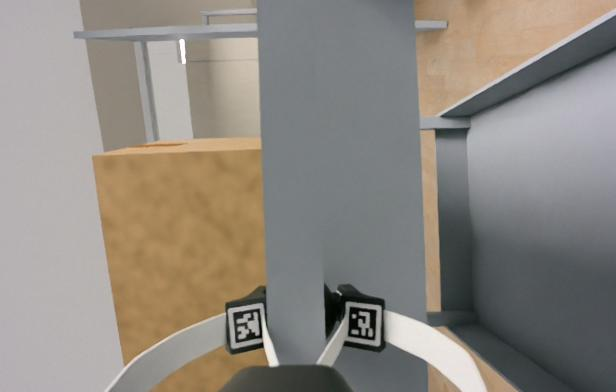

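>>> move --blocking false --r1 '{"base":{"translate_m":0.05,"strafe_m":0.29}}'

>>> wait --seconds 3

>>> move --blocking false --r1 '{"base":{"rotate_rad":-0.28},"pace":"slow"}'

>>> wait --seconds 3

>>> move --blocking false --r1 '{"base":{"translate_m":0.01,"strafe_m":0.13}}'

>>> wait --seconds 3 --cameras '["r1_head_camera"]'

Scene clock: 499.07 s.
move: r1 moving
r1.base_odometry: x=-4.204 y=-1.965 heading=+1.021
r1.turned_by_wheels: -0.001
r1.turned_by_imu: -0.001
r1.base_tilt: forward=-1.6 right=+1.3
r1.lidar_m: 0.38 0.40 2.47 2.42 2.65 2.31 2.30 2.61 2.25 2.26 2.69 0.43
r1.base_status: translate_m moving; strafe_m moving
r1.joint_positions: lift_m=+0.684 arm_m=+0.000 wrist_yaw_rad=-0.002 wrist_pitch_rad=+0.006 wrist_roll_rad=+1.569 gripper_m=-0.035
r1.joint_status: not commanded
r1.measured_speeds: translate_m=+0.019 strafe_m=+0.126 rotate_rad=-0.008 lift_m=+0.000 arm_m=+0.000 wrist_yaw_rad=-0.061 wrist_pitch_rad=+0.000 wrist_roll_rad=+0.000
r1.motor_effort: lift_m=+23(24) arm_m=-4(4) wheel_0=-10(10) wheel_1=+8(9) wheel_2=-4(7)
r1.servo_current: wrist_yaw_rad=52(59) wrist_pitch_rad=52(59) wrist_roll_rad=46(59) gripper_m=52(72)
r1.hand_pose: x=+0.4592 y=-0.0879 z=+0.8601 quat_wxyz=(+0.708, +0.707, +0.002, -0.003) (m; r1's base frame)
r1.wrist_depth_mm: - - - 239 239 1708 1205 / - - - 236 238 1808 - / - - - 235 236 - - / - 430 433 232 234 - - / - 442 445 171 231 - - / - 455 187 177 180 - - / - 459 466 - 227 - -
r2: as last shown
r2.turned_by_imu: +0.001
r2.base_tilt: forward=-0.6 right=+0.0
r2.lidar_m: 0.97 0.52 2.10 3.11 1.51 1.08 1.95 2.33 1.69 1.62 1.72 1.52
r2.servo_current: wrist_yaw_rad=72(85) wrist_pitch_rad=39(46) wrist_roll_rad=52(52) gripper_m=117(117)
r2.contact_limits: arm_m 0.3
r2.wrist_depth_mm: - - 229 161 246 254 263 / - - 230 234 247 255 264 / - - 233 164 247 256 265 / - - 233 165 248 258 266 / - - 236 167 251 259 270 / - - 236 167 175 259 271 / - - 234 - 255 257 272
pictures: none

Scene clock: 500.97 s.
earlier move: r1 done
r1.base_odometry: x=-4.400 y=-1.793 heading=+1.021
r1.turned_by_wheels: +0.000
r1.turned_by_imu: +0.001
r1.base_tilt: forward=-1.6 right=+1.3
r1.lidar_m: 0.41 2.51 2.19 2.19 2.60 2.26 2.29 2.72 2.53 2.52 0.44 0.38
r1.base_status: done
r1.joint_positions: lift_m=+0.684 arm_m=+0.000 wrist_yaw_rad=-0.007 wrist_pitch_rad=+0.006 wrist_roll_rad=+1.569 gripper_m=-0.035
r1.joint_status: not commanded
r1.measured_speeds: all 0
r1.motor_effort: lift_m=+23(24) arm_m=+4(4) wheel_0=-2(15) wheel_1=+0(11) wheel_2=-6(12)
r1.servo_current: wrist_yaw_rad=65(85) wrist_pitch_rad=52(59) wrist_roll_rad=52(72) gripper_m=52(72)
r1.hand_pose: x=+0.4586 y=-0.0895 z=+0.8601 quat_wxyz=(+0.708, +0.707, +0.000, -0.005) (m; r1's base frame)
r1.wrist_depth_mm: - 373 377 - 187 - - / - 392 392 - 196 - - / - 415 424 143 204 - - / - 455 452 150 212 - - / - 508 496 156 223 1708 - / - - 208 176 181 1661 - / - - 182 - 242 1430 1229
r2.base_odometry: x=-3.122 y=+0.091 heading=-2.939
r2.turned_by_wheels: +0.000
r2.turned_by_imu: +0.000
r2.base_tilt: forward=-0.6 right=+0.0
r2.lidar_m: 1.02 0.50 2.06 3.12 1.36 1.14 - 2.33 1.71 1.63 1.70 1.54
r2.base_status: not commanded
r2.joint_positions: lift_m=+0.780 arm_m=+0.198 wrist_yaw_rad=+1.376 wrist_pitch_rad=+0.001 wrist_roll_rad=+0.000 gripper_m=-0.034
r2.joint_status: not commanded
r2.measured_speeds: all 0
r2.motor_effort: lift_m=+21(21) arm_m=-4(4) wheel_0=-3(3) wheel_1=-11(11) wheel_2=+15(16)
r2.servo_current: wrist_yaw_rad=85(91) wrist_pitch_rad=39(52) wrist_roll_rad=46(65) gripper_m=111(117)
r2.contact_limits: arm_m 0.3
r2.hand_pose: x=+0.5106 y=+0.2660 z=+0.9576 quat_wxyz=(+0.773, +0.000, +0.000, +0.635) (m; r2's base frame)
r2.wrist_depth_mm: - - 229 161 245 254 263 / - - 231 234 247 255 264 / - - 233 164 248 257 265 / - - 234 165 249 258 266 / - - 236 167 250 259 268 / - - 234 167 175 258 268 / - - 234 - 254 258 272
wait: 1.90 of 3 s (r1 has come to rest)
pictures: none

Scene clock: 501.47 s.
move: r1 moving
r1.base_odometry: x=-4.400 y=-1.793 heading=+0.897
r1.turned_by_wheels: -0.124
r1.turned_by_imu: -0.124
r1.base_tilt: forward=-1.6 right=+1.3
r1.lidar_m: 0.39 2.73 2.23 2.19 2.46 2.30 2.27 2.55 2.54 2.53 2.77 0.39
r1.base_status: rotate_rad moving
r1.joint_positions: lift_m=+0.684 arm_m=+0.000 wrist_yaw_rad=+0.004 wrist_pitch_rad=+0.006 wrist_roll_rad=+1.569 gripper_m=-0.035
r1.joint_status: not commanded
r1.measured_speeds: translate_m=+0.001 strafe_m=-0.002 rotate_rad=-0.483 lift_m=+0.000 arm_m=+0.000 wrist_yaw_rad=+0.000 wrist_pitch_rad=+0.000 wrist_roll_rad=+0.000
r1.motor_effort: lift_m=+23(23) arm_m=+4(4) wheel_0=+13(15) wheel_1=+7(8) wheel_2=+6(6)
r1.servo_current: wrist_yaw_rad=72(72) wrist_pitch_rad=39(59) wrist_roll_rad=52(52) gripper_m=59(65)
r1.hand_pose: x=+0.4596 y=-0.0861 z=+0.8601 quat_wxyz=(+0.708, +0.707, +0.004, -0.001) (m; r1's base frame)
r1.wrist_depth_mm: - - - - 195 - - / - 387 389 198 203 - - / - 410 415 148 209 - - / - 442 445 153 216 - - / - 480 477 158 224 - - / - - 496 178 187 1708 - / - - 177 147 239 138 1308
r2: as last shown
r2.base_tilt: forward=-0.6 right=+0.1
r2.lidar_m: 0.99 0.51 2.11 3.10 1.40 1.14 - 2.34 1.73 1.63 1.72 1.53
r2.servo_current: wrist_yaw_rad=78(91) wrist_pitch_rad=39(39) wrist_roll_rad=52(52) gripper_m=117(117)
r2.contact_limits: arm_m 0.3
r2.wrist_depth_mm: - - 229 161 246 254 264 / - - 231 234 247 256 265 / - - 233 164 248 256 265 / - - 233 165 248 257 266 / - - 236 167 251 258 267 / - - 233 167 175 259 271 / - - 235 - 255 258 271
pictures: none

Scene clock: 502.33 s.
earlier move: r1 done
r1.base_odometry: x=-4.400 y=-1.793 heading=+0.743
r1.turned_by_wheels: -0.154
r1.turned_by_imu: -0.155
r1.base_tilt: forward=-1.6 right=+1.2
r1.lidar_m: 0.37 0.41 2.30 2.15 2.28 2.33 2.26 2.42 2.64 2.51 2.63 0.42
r1.base_status: done
r1.joint_positions: lift_m=+0.684 arm_m=+0.000 wrist_yaw_rad=+0.006 wrist_pitch_rad=+0.006 wrist_roll_rad=+1.569 gripper_m=-0.035
r1.joint_status: not commanded
r1.measured_speeds: all 0
r1.motor_effort: lift_m=+23(23) arm_m=-4(4) wheel_0=+7(15) wheel_1=+4(8) wheel_2=+9(9)
r1.servo_current: wrist_yaw_rad=52(72) wrist_pitch_rad=46(59) wrist_roll_rad=46(59) gripper_m=52(65)
r1.hand_pose: x=+0.4599 y=-0.0857 z=+0.8601 quat_wxyz=(+0.708, +0.707, +0.004, +0.000) (m; r1's base frame)
r1.wrist_depth_mm: - - - 240 239 1576 1255 / - - - 235 237 1863 - / - 433 436 235 236 - - / - 439 439 234 234 - - / - 449 452 171 232 - - / - 459 459 176 184 - - / - 466 179 - 228 138 -
r2.base_odometry: x=-3.122 y=+0.091 heading=-2.939
r2.turned_by_wheels: +0.000
r2.turned_by_imu: +0.000
r2.base_tilt: forward=-0.6 right=+0.1
r2.lidar_m: 0.98 0.50 2.08 3.10 1.42 1.11 - 2.33 1.69 1.61 1.68 1.54
r2.base_status: not commanded
r2.joint_positions: lift_m=+0.780 arm_m=+0.198 wrist_yaw_rad=+1.376 wrist_pitch_rad=+0.001 wrist_roll_rad=+0.000 gripper_m=-0.034
r2.joint_status: not commanded
r2.measured_speeds: all 0
r2.motor_effort: lift_m=+21(21) arm_m=-4(4) wheel_0=-3(3) wheel_1=-11(11) wheel_2=+15(16)
r2.servo_current: wrist_yaw_rad=78(98) wrist_pitch_rad=39(46) wrist_roll_rad=46(59) gripper_m=117(124)
r2.contact_limits: arm_m 0.3
r2.hand_pose: x=+0.5106 y=+0.2660 z=+0.9576 quat_wxyz=(+0.773, +0.000, +0.000, +0.635) (m; r2's base frame)
r2.wrist_depth_mm: - - 229 161 247 254 263 / - - 231 234 247 256 263 / - - 233 164 249 256 264 / - - 234 165 249 257 266 / - - 235 167 250 259 267 / - - 235 167 175 259 271 / - - 234 - 255 259 272
wait: 0.87 of 3 s (r1 has come to rest)
pictures: none

Scene clock: 502.83 s.
move: r1 moving
r1.base_odometry: x=-4.421 y=-1.765 heading=+0.742
r1.turned_by_wheels: -0.001
r1.turned_by_imu: -0.001
r1.base_tilt: forward=-1.6 right=+1.3
r1.lidar_m: 0.37 3.11 2.28 2.14 2.24 2.37 2.28 2.37 2.66 2.55 2.65 0.43
r1.base_status: translate_m moving; strafe_m moving
r1.joint_positions: lift_m=+0.684 arm_m=+0.000 wrist_yaw_rad=+0.000 wrist_pitch_rad=+0.006 wrist_roll_rad=+1.569 gripper_m=-0.035
r1.joint_status: not commanded
r1.measured_speeds: translate_m=+0.010 strafe_m=+0.133 rotate_rad=-0.009 lift_m=+0.000 arm_m=+0.000 wrist_yaw_rad=-0.061 wrist_pitch_rad=+0.000 wrist_roll_rad=+0.000
r1.motor_effort: lift_m=+23(23) arm_m=-4(4) wheel_0=-11(12) wheel_1=+8(11) wheel_2=-2(9)
r1.servo_current: wrist_yaw_rad=46(65) wrist_pitch_rad=52(52) wrist_roll_rad=65(65) gripper_m=59(59)
r1.hand_pose: x=+0.4593 y=-0.0875 z=+0.8601 quat_wxyz=(+0.708, +0.707, +0.002, -0.002) (m; r1's base frame)
r1.wrist_depth_mm: - - 1708 246 248 1618 1205 / - - - 243 243 1661 - / - - 439 238 239 - - / - 439 445 234 236 - - / - 449 442 173 233 - - / - 452 187 177 180 - - / - 455 466 - 224 - -
r2: as last shown
r2.lidar_m: 1.03 0.53 2.10 3.12 1.39 1.14 - 2.31 1.70 1.63 1.73 1.54
r2.servo_current: wrist_yaw_rad=72(85) wrist_pitch_rad=46(46) wrist_roll_rad=46(52) gripper_m=117(124)
r2.contact_limits: arm_m 0.3
r2.wrist_depth_mm: - - 230 161 246 254 263 / - - 231 235 247 255 264 / - - 232 164 248 256 265 / - - 234 165 249 257 266 / - - 236 167 251 259 268 / - - 234 167 175 259 268 / - - 234 - 255 258 271
pictures: none

Scene clock: 504.00 s.
earlier move: r1 done
r1.base_odometry: x=-4.480 y=-1.690 heading=+0.742
r1.turned_by_wheels: +0.000
r1.turned_by_imu: +0.000
r1.base_tilt: forward=-1.6 right=+1.3
r1.lidar_m: 0.38 2.96 2.15 2.03 2.15 2.35 2.27 2.40 2.75 2.63 2.77 0.44
r1.base_status: done
r1.joint_positions: lift_m=+0.684 arm_m=+0.000 wrist_yaw_rad=-0.008 wrist_pitch_rad=+0.006 wrist_roll_rad=+1.569 gripper_m=-0.035
r1.joint_status: not commanded
r1.measured_speeds: all 0
r1.motor_effort: lift_m=+23(23) arm_m=+4(4) wheel_0=-2(15) wheel_1=+1(11) wheel_2=-8(10)
r1.servo_current: wrist_yaw_rad=65(78) wrist_pitch_rad=46(52) wrist_roll_rad=33(65) gripper_m=59(65)
r1.hand_pose: x=+0.4586 y=-0.0897 z=+0.8601 quat_wxyz=(+0.708, +0.707, -0.001, -0.005) (m; r1's base frame)
r1.wrist_depth_mm: - - - 224 225 1661 - / - - - 224 227 - - / - 424 427 227 227 - - / - 439 442 167 228 - - / - 459 459 167 229 - - / - 473 187 175 181 - - / - 488 182 - 230 525 -
r2.base_odometry: x=-3.122 y=+0.091 heading=-2.939
r2.turned_by_wheels: +0.000
r2.turned_by_imu: +0.000
r2.base_tilt: forward=-0.6 right=+0.1
r2.lidar_m: 1.01 0.52 2.14 3.13 1.38 1.15 - 2.34 1.70 1.65 1.70 1.51
r2.base_status: not commanded
r2.joint_positions: lift_m=+0.780 arm_m=+0.198 wrist_yaw_rad=+1.376 wrist_pitch_rad=+0.001 wrist_roll_rad=+0.000 gripper_m=-0.034
r2.joint_status: not commanded
r2.measured_speeds: all 0
r2.motor_effort: lift_m=+21(21) arm_m=-4(4) wheel_0=-3(3) wheel_1=-11(11) wheel_2=+15(16)
r2.servo_current: wrist_yaw_rad=85(91) wrist_pitch_rad=33(46) wrist_roll_rad=46(59) gripper_m=117(124)
r2.contact_limits: arm_m 0.3
r2.hand_pose: x=+0.5106 y=+0.2660 z=+0.9576 quat_wxyz=(+0.773, +0.000, +0.000, +0.635) (m; r2's base frame)
r2.wrist_depth_mm: - - 230 161 245 254 263 / - - 230 235 247 255 263 / - - 232 164 248 256 265 / - - 233 165 250 258 266 / - - 235 167 251 260 268 / - - 234 168 175 258 270 / - - 235 - 255 259 271
wait: 1.17 of 3 s (r1 has come to rest)
pictures: r1_head_camera
Images, in order (width x height): r1_head_camera 420x560.

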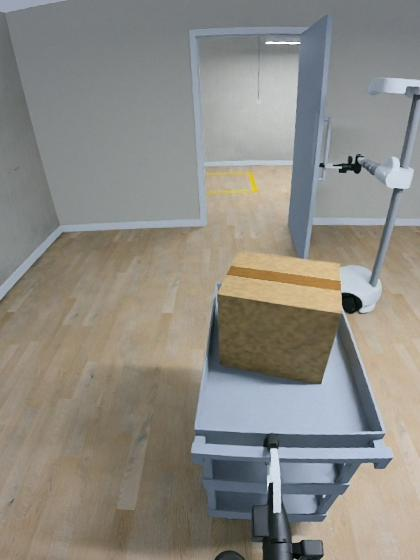

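>>> move --blocking false --r1 '{"base":{"translate_m":0.6,"strafe_m":-0.021}}'

>>> wait --seconds 4 --cameras '["r1_head_camera"]'

Scene clock: 526.60 s.
move: r1 moving
r1.base_odometry: x=-4.456 y=-1.670 heading=+0.742
r1.turned_by_wheels: +0.000
r1.turned_by_imu: +0.000
r1.base_tilt: forward=-1.6 right=+1.3
r1.lidar_m: 0.37 2.92 2.16 2.04 2.15 2.39 2.31 2.45 2.75 2.65 2.76 0.42
r1.base_status: translate_m moving; strafe_m moving
r1.joint_positions: lift_m=+0.684 arm_m=+0.000 wrist_yaw_rad=-0.008 wrist_pitch_rad=+0.006 wrist_roll_rad=+1.569 gripper_m=-0.035
r1.joint_status: not commanded
r1.measured_speeds: translate_m=+0.122 strafe_m=-0.005 rotate_rad=+0.003 lift_m=+0.000 arm_m=+0.000 wrist_yaw_rad=+0.000 wrist_pitch_rad=+0.000 wrist_roll_rad=+0.000
r1.motor_effort: lift_m=+23(23) arm_m=+4(4) wheel_0=+9(10) wheel_1=+6(8) wheel_2=-13(17)
r1.servo_current: wrist_yaw_rad=59(65) wrist_pitch_rad=46(52) wrist_roll_rad=52(52) gripper_m=46(65)
r1.hand_pose: x=+0.4586 y=-0.0897 z=+0.8601 quat_wxyz=(+0.708, +0.707, -0.001, -0.005) (m; r1's base frame)
r1.wrist_depth_mm: - - - 224 224 1618 - / - - - 224 224 - - / - 421 427 166 225 - - / - 442 439 166 227 - - / - 462 459 167 229 - - / - 480 210 174 180 - - / - - 182 - 230 138 -
r2: as last shown
r2.base_tilt: forward=-0.6 right=+0.0
r2.lidar_m: 0.99 0.52 2.06 3.10 1.35 1.14 - 2.32 1.71 1.61 1.66 1.53
r2.servo_current: wrist_yaw_rad=72(91) wrist_pitch_rad=39(52) wrist_roll_rad=46(59) gripper_m=117(117)
r2.contact_limits: arm_m 0.3
r2.wrist_depth_mm: - - 230 161 246 254 263 / - - 231 233 247 255 263 / - - 232 164 248 256 265 / - - 233 164 248 257 267 / - - 234 167 251 259 268 / - - 235 167 175 260 270 / - - 235 - 254 259 273
pictures: none

Scene clock: 529.60 s.
earlier move: r1 done
r1.base_odometry: x=-4.024 y=-1.300 heading=+0.742
r1.turned_by_wheels: +0.000
r1.turned_by_imu: +0.002
r1.base_tilt: forward=-1.6 right=+1.3
r1.lidar_m: 0.40 2.97 2.17 2.08 2.17 2.99 2.91 3.03 2.73 2.63 2.75 0.41
r1.base_status: done
r1.joint_positions: lift_m=+0.684 arm_m=+0.000 wrist_yaw_rad=+0.003 wrist_pitch_rad=+0.006 wrist_roll_rad=+1.569 gripper_m=-0.035
r1.joint_status: not commanded
r1.measured_speeds: all 0
r1.motor_effort: lift_m=+23(23) arm_m=-3(4) wheel_0=+2(16) wheel_1=+1(9) wheel_2=+0(17)
r1.servo_current: wrist_yaw_rad=33(72) wrist_pitch_rad=46(59) wrist_roll_rad=46(78) gripper_m=52(65)
r1.hand_pose: x=+0.4596 y=-0.0865 z=+0.8601 quat_wxyz=(+0.708, +0.707, +0.003, -0.001) (m; r1's base frame)
r1.wrist_depth_mm: - - - - 198 - - / - 392 387 146 204 - - / - 418 418 150 210 - - / - 442 445 155 216 - - / - 480 477 159 224 - - / - - 212 177 180 1708 - / - - 179 127 240 138 1281
r2.base_odometry: x=-3.122 y=+0.091 heading=-2.939
r2.turned_by_wheels: +0.000
r2.turned_by_imu: +0.000
r2.base_tilt: forward=-0.6 right=+0.0
r2.lidar_m: 1.00 0.53 2.08 3.12 0.67 0.82 - 2.33 1.72 1.62 1.72 1.49
r2.base_status: not commanded
r2.joint_positions: lift_m=+0.780 arm_m=+0.198 wrist_yaw_rad=+1.376 wrist_pitch_rad=+0.001 wrist_roll_rad=+0.000 gripper_m=-0.034
r2.joint_status: not commanded
r2.measured_speeds: all 0
r2.motor_effort: lift_m=+21(21) arm_m=-4(4) wheel_0=-3(3) wheel_1=-11(11) wheel_2=+15(16)
r2.servo_current: wrist_yaw_rad=85(98) wrist_pitch_rad=39(52) wrist_roll_rad=52(59) gripper_m=117(124)
r2.contact_limits: arm_m 0.3
r2.hand_pose: x=+0.5106 y=+0.2660 z=+0.9576 quat_wxyz=(+0.773, +0.000, +0.000, +0.635) (m; r2's base frame)
r2.wrist_depth_mm: - - 230 161 247 254 264 / - - 230 234 248 255 263 / - - 233 164 248 255 265 / - - 234 165 248 257 266 / - - 236 167 251 259 267 / - - 234 168 175 259 270 / - - 235 - 254 258 272
wait: 3.00 of 4 s (r1 has come to rest)
pictures: r1_head_camera
Images, in order (width x height): r1_head_camera 420x560.

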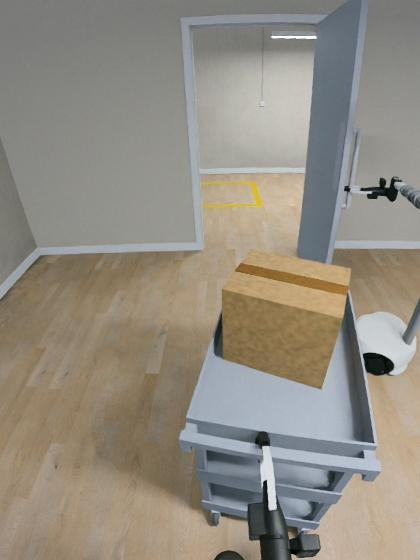

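>>> move --blocking false --r1 '{"base":{"translate_m":0.433,"strafe_m":-0.122}}'

>>> wait --seconds 4 --cameras '["r1_head_camera"]'

Scene clock: 545.60 s.
move: r1 moving
r1.base_odometry: x=-3.995 y=-1.285 heading=+0.743
r1.turned_by_wheels: +0.001
r1.turned_by_imu: +0.001
r1.base_tilt: forward=-1.6 right=+1.2
r1.lidar_m: 0.40 2.98 2.17 2.10 2.17 3.01 2.94 3.07 2.75 2.62 2.71 0.41
r1.base_status: translate_m moving; strafe_m moving
r1.joint_positions: lift_m=+0.684 arm_m=+0.000 wrist_yaw_rad=+0.003 wrist_pitch_rad=+0.006 wrist_roll_rad=+1.569 gripper_m=-0.035
r1.joint_status: not commanded
r1.measured_speeds: translate_m=+0.119 strafe_m=-0.033 rotate_rad=+0.004 lift_m=+0.000 arm_m=+0.000 wrist_yaw_rad=+0.000 wrist_pitch_rad=+0.000 wrist_roll_rad=+0.000
r1.motor_effort: lift_m=+23(23) arm_m=+4(4) wheel_0=+12(14) wheel_1=+8(8) wheel_2=-9(13)
r1.servo_current: wrist_yaw_rad=59(59) wrist_pitch_rad=52(52) wrist_roll_rad=59(72) gripper_m=52(59)
r1.hand_pose: x=+0.4595 y=-0.0867 z=+0.8601 quat_wxyz=(+0.708, +0.707, +0.003, -0.001) (m; r1's base frame)
r1.wrist_depth_mm: - - - - 195 - - / - 392 387 198 202 - - / - 413 413 148 208 - - / - 436 442 154 216 - - / - 484 477 158 223 - - / - - 496 177 185 1756 - / - - 176 127 239 138 1308
r2: as last shown
r2.base_tilt: forward=-0.6 right=+0.1
r2.lidar_m: 1.02 0.51 2.09 3.10 0.66 0.78 - 2.32 1.71 1.62 1.69 1.54
r2.motor_effort: lift_m=+21(21) arm_m=-4(4) wheel_0=-3(3) wheel_1=-11(12) wheel_2=+15(16)
r2.servo_current: wrist_yaw_rad=78(98) wrist_pitch_rad=39(46) wrist_roll_rad=52(52) gripper_m=117(117)
r2.contact_limits: arm_m 0.3
r2.wrist_depth_mm: - - 230 161 246 254 263 / - - 231 234 247 254 264 / - - 232 164 248 255 266 / - - 234 165 249 258 266 / - - 234 167 251 259 268 / - - 233 167 175 259 270 / - - 234 - 255 258 272
pictures: none

Scene clock: 548.03 s.
earlier move: r1 done
r1.base_odometry: x=-3.623 y=-1.097 heading=+0.743
r1.turned_by_wheels: +0.000
r1.turned_by_imu: +0.001
r1.base_tilt: forward=-1.6 right=+1.3
r1.lidar_m: 0.40 0.42 2.30 2.21 2.32 3.21 3.36 3.50 2.62 2.53 1.15 0.43
r1.base_status: done
r1.joint_positions: lift_m=+0.684 arm_m=+0.000 wrist_yaw_rad=+0.003 wrist_pitch_rad=+0.006 wrist_roll_rad=+1.569 gripper_m=-0.035
r1.joint_status: not commanded
r1.measured_speeds: all 0
r1.motor_effort: lift_m=+23(23) arm_m=+0(4) wheel_0=+5(18) wheel_1=+3(8) wheel_2=+1(13)
r1.servo_current: wrist_yaw_rad=52(72) wrist_pitch_rad=52(52) wrist_roll_rad=52(72) gripper_m=52(59)
r1.hand_pose: x=+0.4596 y=-0.0865 z=+0.8601 quat_wxyz=(+0.708, +0.707, +0.003, -0.001) (m; r1's base frame)
r1.wrist_depth_mm: - - - 209 211 1661 - / - 407 410 213 216 - - / - 413 421 216 219 - - / - 439 439 161 223 - - / - 462 462 164 227 - - / - 492 477 177 182 1618 - / - - 179 - 235 138 -
r2.base_odometry: x=-3.122 y=+0.091 heading=-2.939
r2.turned_by_wheels: +0.000
r2.turned_by_imu: +0.000
r2.base_tilt: forward=-0.6 right=+0.1
r2.lidar_m: 1.03 0.52 2.10 0.47 0.51 0.75 - 2.34 1.72 1.61 1.69 1.53
r2.base_status: not commanded
r2.joint_positions: lift_m=+0.780 arm_m=+0.198 wrist_yaw_rad=+1.376 wrist_pitch_rad=+0.001 wrist_roll_rad=+0.000 gripper_m=-0.034
r2.joint_status: not commanded
r2.measured_speeds: all 0
r2.motor_effort: lift_m=+21(21) arm_m=-4(4) wheel_0=-3(3) wheel_1=-11(12) wheel_2=+15(16)
r2.servo_current: wrist_yaw_rad=91(98) wrist_pitch_rad=39(46) wrist_roll_rad=59(59) gripper_m=117(124)
r2.contact_limits: arm_m 0.3
r2.hand_pose: x=+0.5106 y=+0.2660 z=+0.9576 quat_wxyz=(+0.773, +0.000, +0.000, +0.635) (m; r2's base frame)
r2.wrist_depth_mm: - - 230 161 247 253 262 / - - 230 233 246 256 265 / - - 233 164 248 255 265 / - - 234 165 249 258 266 / - - 236 167 251 259 267 / - - 234 167 175 259 270 / - - 235 - 254 258 271
wait: 2.43 of 4 s (r1 has come to rest)
pictures: r1_head_camera
Images, in order (width x height): r1_head_camera 420x560.

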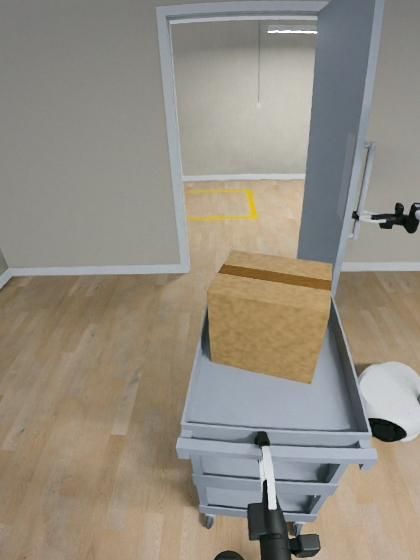

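>>> move --blocking false --r1 '{"base":{"translate_m":0.6,"strafe_m":-0.046}}'

>>> wait --seconds 4 --cameras '["r1_head_camera"]'

Scene clock: 566.20 s.
move: r1 moving
r1.base_odometry: x=-3.598 y=-1.077 heading=+0.743
r1.turned_by_wheels: +0.000
r1.turned_by_imu: +0.000
r1.base_tilt: forward=-1.6 right=+1.3
r1.lidar_m: 0.40 0.43 2.29 2.20 2.32 3.21 3.41 3.50 2.59 2.50 1.11 0.39
r1.base_status: translate_m moving; strafe_m moving
r1.joint_positions: lift_m=+0.684 arm_m=+0.000 wrist_yaw_rad=+0.003 wrist_pitch_rad=+0.006 wrist_roll_rad=+1.569 gripper_m=-0.035
r1.joint_status: not commanded
r1.measured_speeds: translate_m=+0.120 strafe_m=-0.009 rotate_rad=+0.000 lift_m=+0.000 arm_m=+0.000 wrist_yaw_rad=+0.000 wrist_pitch_rad=+0.000 wrist_roll_rad=+0.000
r1.motor_effort: lift_m=+23(23) arm_m=+3(4) wheel_0=+9(12) wheel_1=+6(8) wheel_2=-10(13)
r1.servo_current: wrist_yaw_rad=59(59) wrist_pitch_rad=46(52) wrist_roll_rad=65(65) gripper_m=52(59)
r1.hand_pose: x=+0.4595 y=-0.0867 z=+0.8601 quat_wxyz=(+0.708, +0.707, +0.003, -0.001) (m; r1's base frame)
r1.wrist_depth_mm: - - - 213 214 1708 - / - 430 407 158 216 - - / - 418 415 218 220 - - / - 436 442 162 224 - - / - 466 462 164 227 - - / - 496 213 177 181 - - / - - 180 - 232 138 -
r2: as last shown
r2.base_tilt: forward=-0.6 right=+0.0
r2.lidar_m: 1.01 0.52 2.08 0.49 0.52 0.78 - 2.35 1.70 1.60 1.68 1.52
r2.motor_effort: lift_m=+21(21) arm_m=-4(4) wheel_0=-3(3) wheel_1=-11(11) wheel_2=+15(16)
r2.servo_current: wrist_yaw_rad=78(91) wrist_pitch_rad=39(46) wrist_roll_rad=46(59) gripper_m=117(124)
r2.contact_limits: arm_m 0.3
r2.wrist_depth_mm: - - 230 161 246 254 263 / - - 229 234 247 255 264 / - - 232 164 248 255 266 / - - 233 165 248 258 266 / - - 236 167 251 259 267 / - - 235 167 175 258 270 / - - 235 - 255 258 272
pictures: none

Scene clock: 569.20 s.
earlier move: r1 done
r1.base_odometry: x=-3.150 y=-0.725 heading=+0.743
r1.turned_by_wheels: +0.000
r1.turned_by_imu: -0.004
r1.base_tilt: forward=-1.6 right=+1.3
r1.lidar_m: 0.39 1.95 2.33 2.26 2.36 3.27 4.02 3.48 2.58 0.83 0.72 0.43
r1.base_status: done
r1.joint_positions: lift_m=+0.684 arm_m=+0.000 wrist_yaw_rad=-0.005 wrist_pitch_rad=+0.006 wrist_roll_rad=+1.569 gripper_m=-0.035
r1.joint_status: not commanded
r1.measured_speeds: all 0
r1.motor_effort: lift_m=+23(23) arm_m=-4(4) wheel_0=+0(12) wheel_1=+1(8) wheel_2=-2(16)
r1.servo_current: wrist_yaw_rad=46(65) wrist_pitch_rad=46(59) wrist_roll_rad=52(65) gripper_m=59(59)
r1.hand_pose: x=+0.4589 y=-0.0888 z=+0.8601 quat_wxyz=(+0.708, +0.707, +0.000, -0.004) (m; r1's base frame)
r1.wrist_depth_mm: - 741 759 220 221 - - / - - - 222 223 - - / - 418 421 223 224 - - / - 442 442 165 227 - - / - 455 455 166 228 - - / - 480 187 177 180 - - / - 138 167 - 230 138 -
r2.base_odometry: x=-3.122 y=+0.091 heading=-2.939
r2.turned_by_wheels: +0.000
r2.turned_by_imu: +0.000
r2.base_tilt: forward=-0.6 right=+0.0
r2.lidar_m: 1.02 0.50 0.49 0.47 0.70 4.40 - 2.33 1.71 1.62 1.70 1.53
r2.base_status: not commanded
r2.joint_positions: lift_m=+0.780 arm_m=+0.198 wrist_yaw_rad=+1.376 wrist_pitch_rad=+0.001 wrist_roll_rad=+0.000 gripper_m=-0.034
r2.joint_status: not commanded
r2.measured_speeds: all 0
r2.motor_effort: lift_m=+21(21) arm_m=-4(4) wheel_0=-3(3) wheel_1=-11(11) wheel_2=+15(16)
r2.servo_current: wrist_yaw_rad=78(91) wrist_pitch_rad=39(46) wrist_roll_rad=46(59) gripper_m=111(124)
r2.contact_limits: arm_m 0.3
r2.hand_pose: x=+0.5106 y=+0.2660 z=+0.9576 quat_wxyz=(+0.773, +0.000, +0.000, +0.635) (m; r2's base frame)
r2.wrist_depth_mm: - - 230 161 246 254 263 / - - 231 234 246 255 264 / - 469 232 164 248 255 265 / - 469 233 165 248 258 266 / 484 469 236 167 251 259 267 / 480 473 235 167 175 259 270 / 384 387 145 - 254 258 272
wait: 3.00 of 4 s (r1 has come to rest)
pictures: r1_head_camera
Images, in order (width x height): r1_head_camera 420x560.

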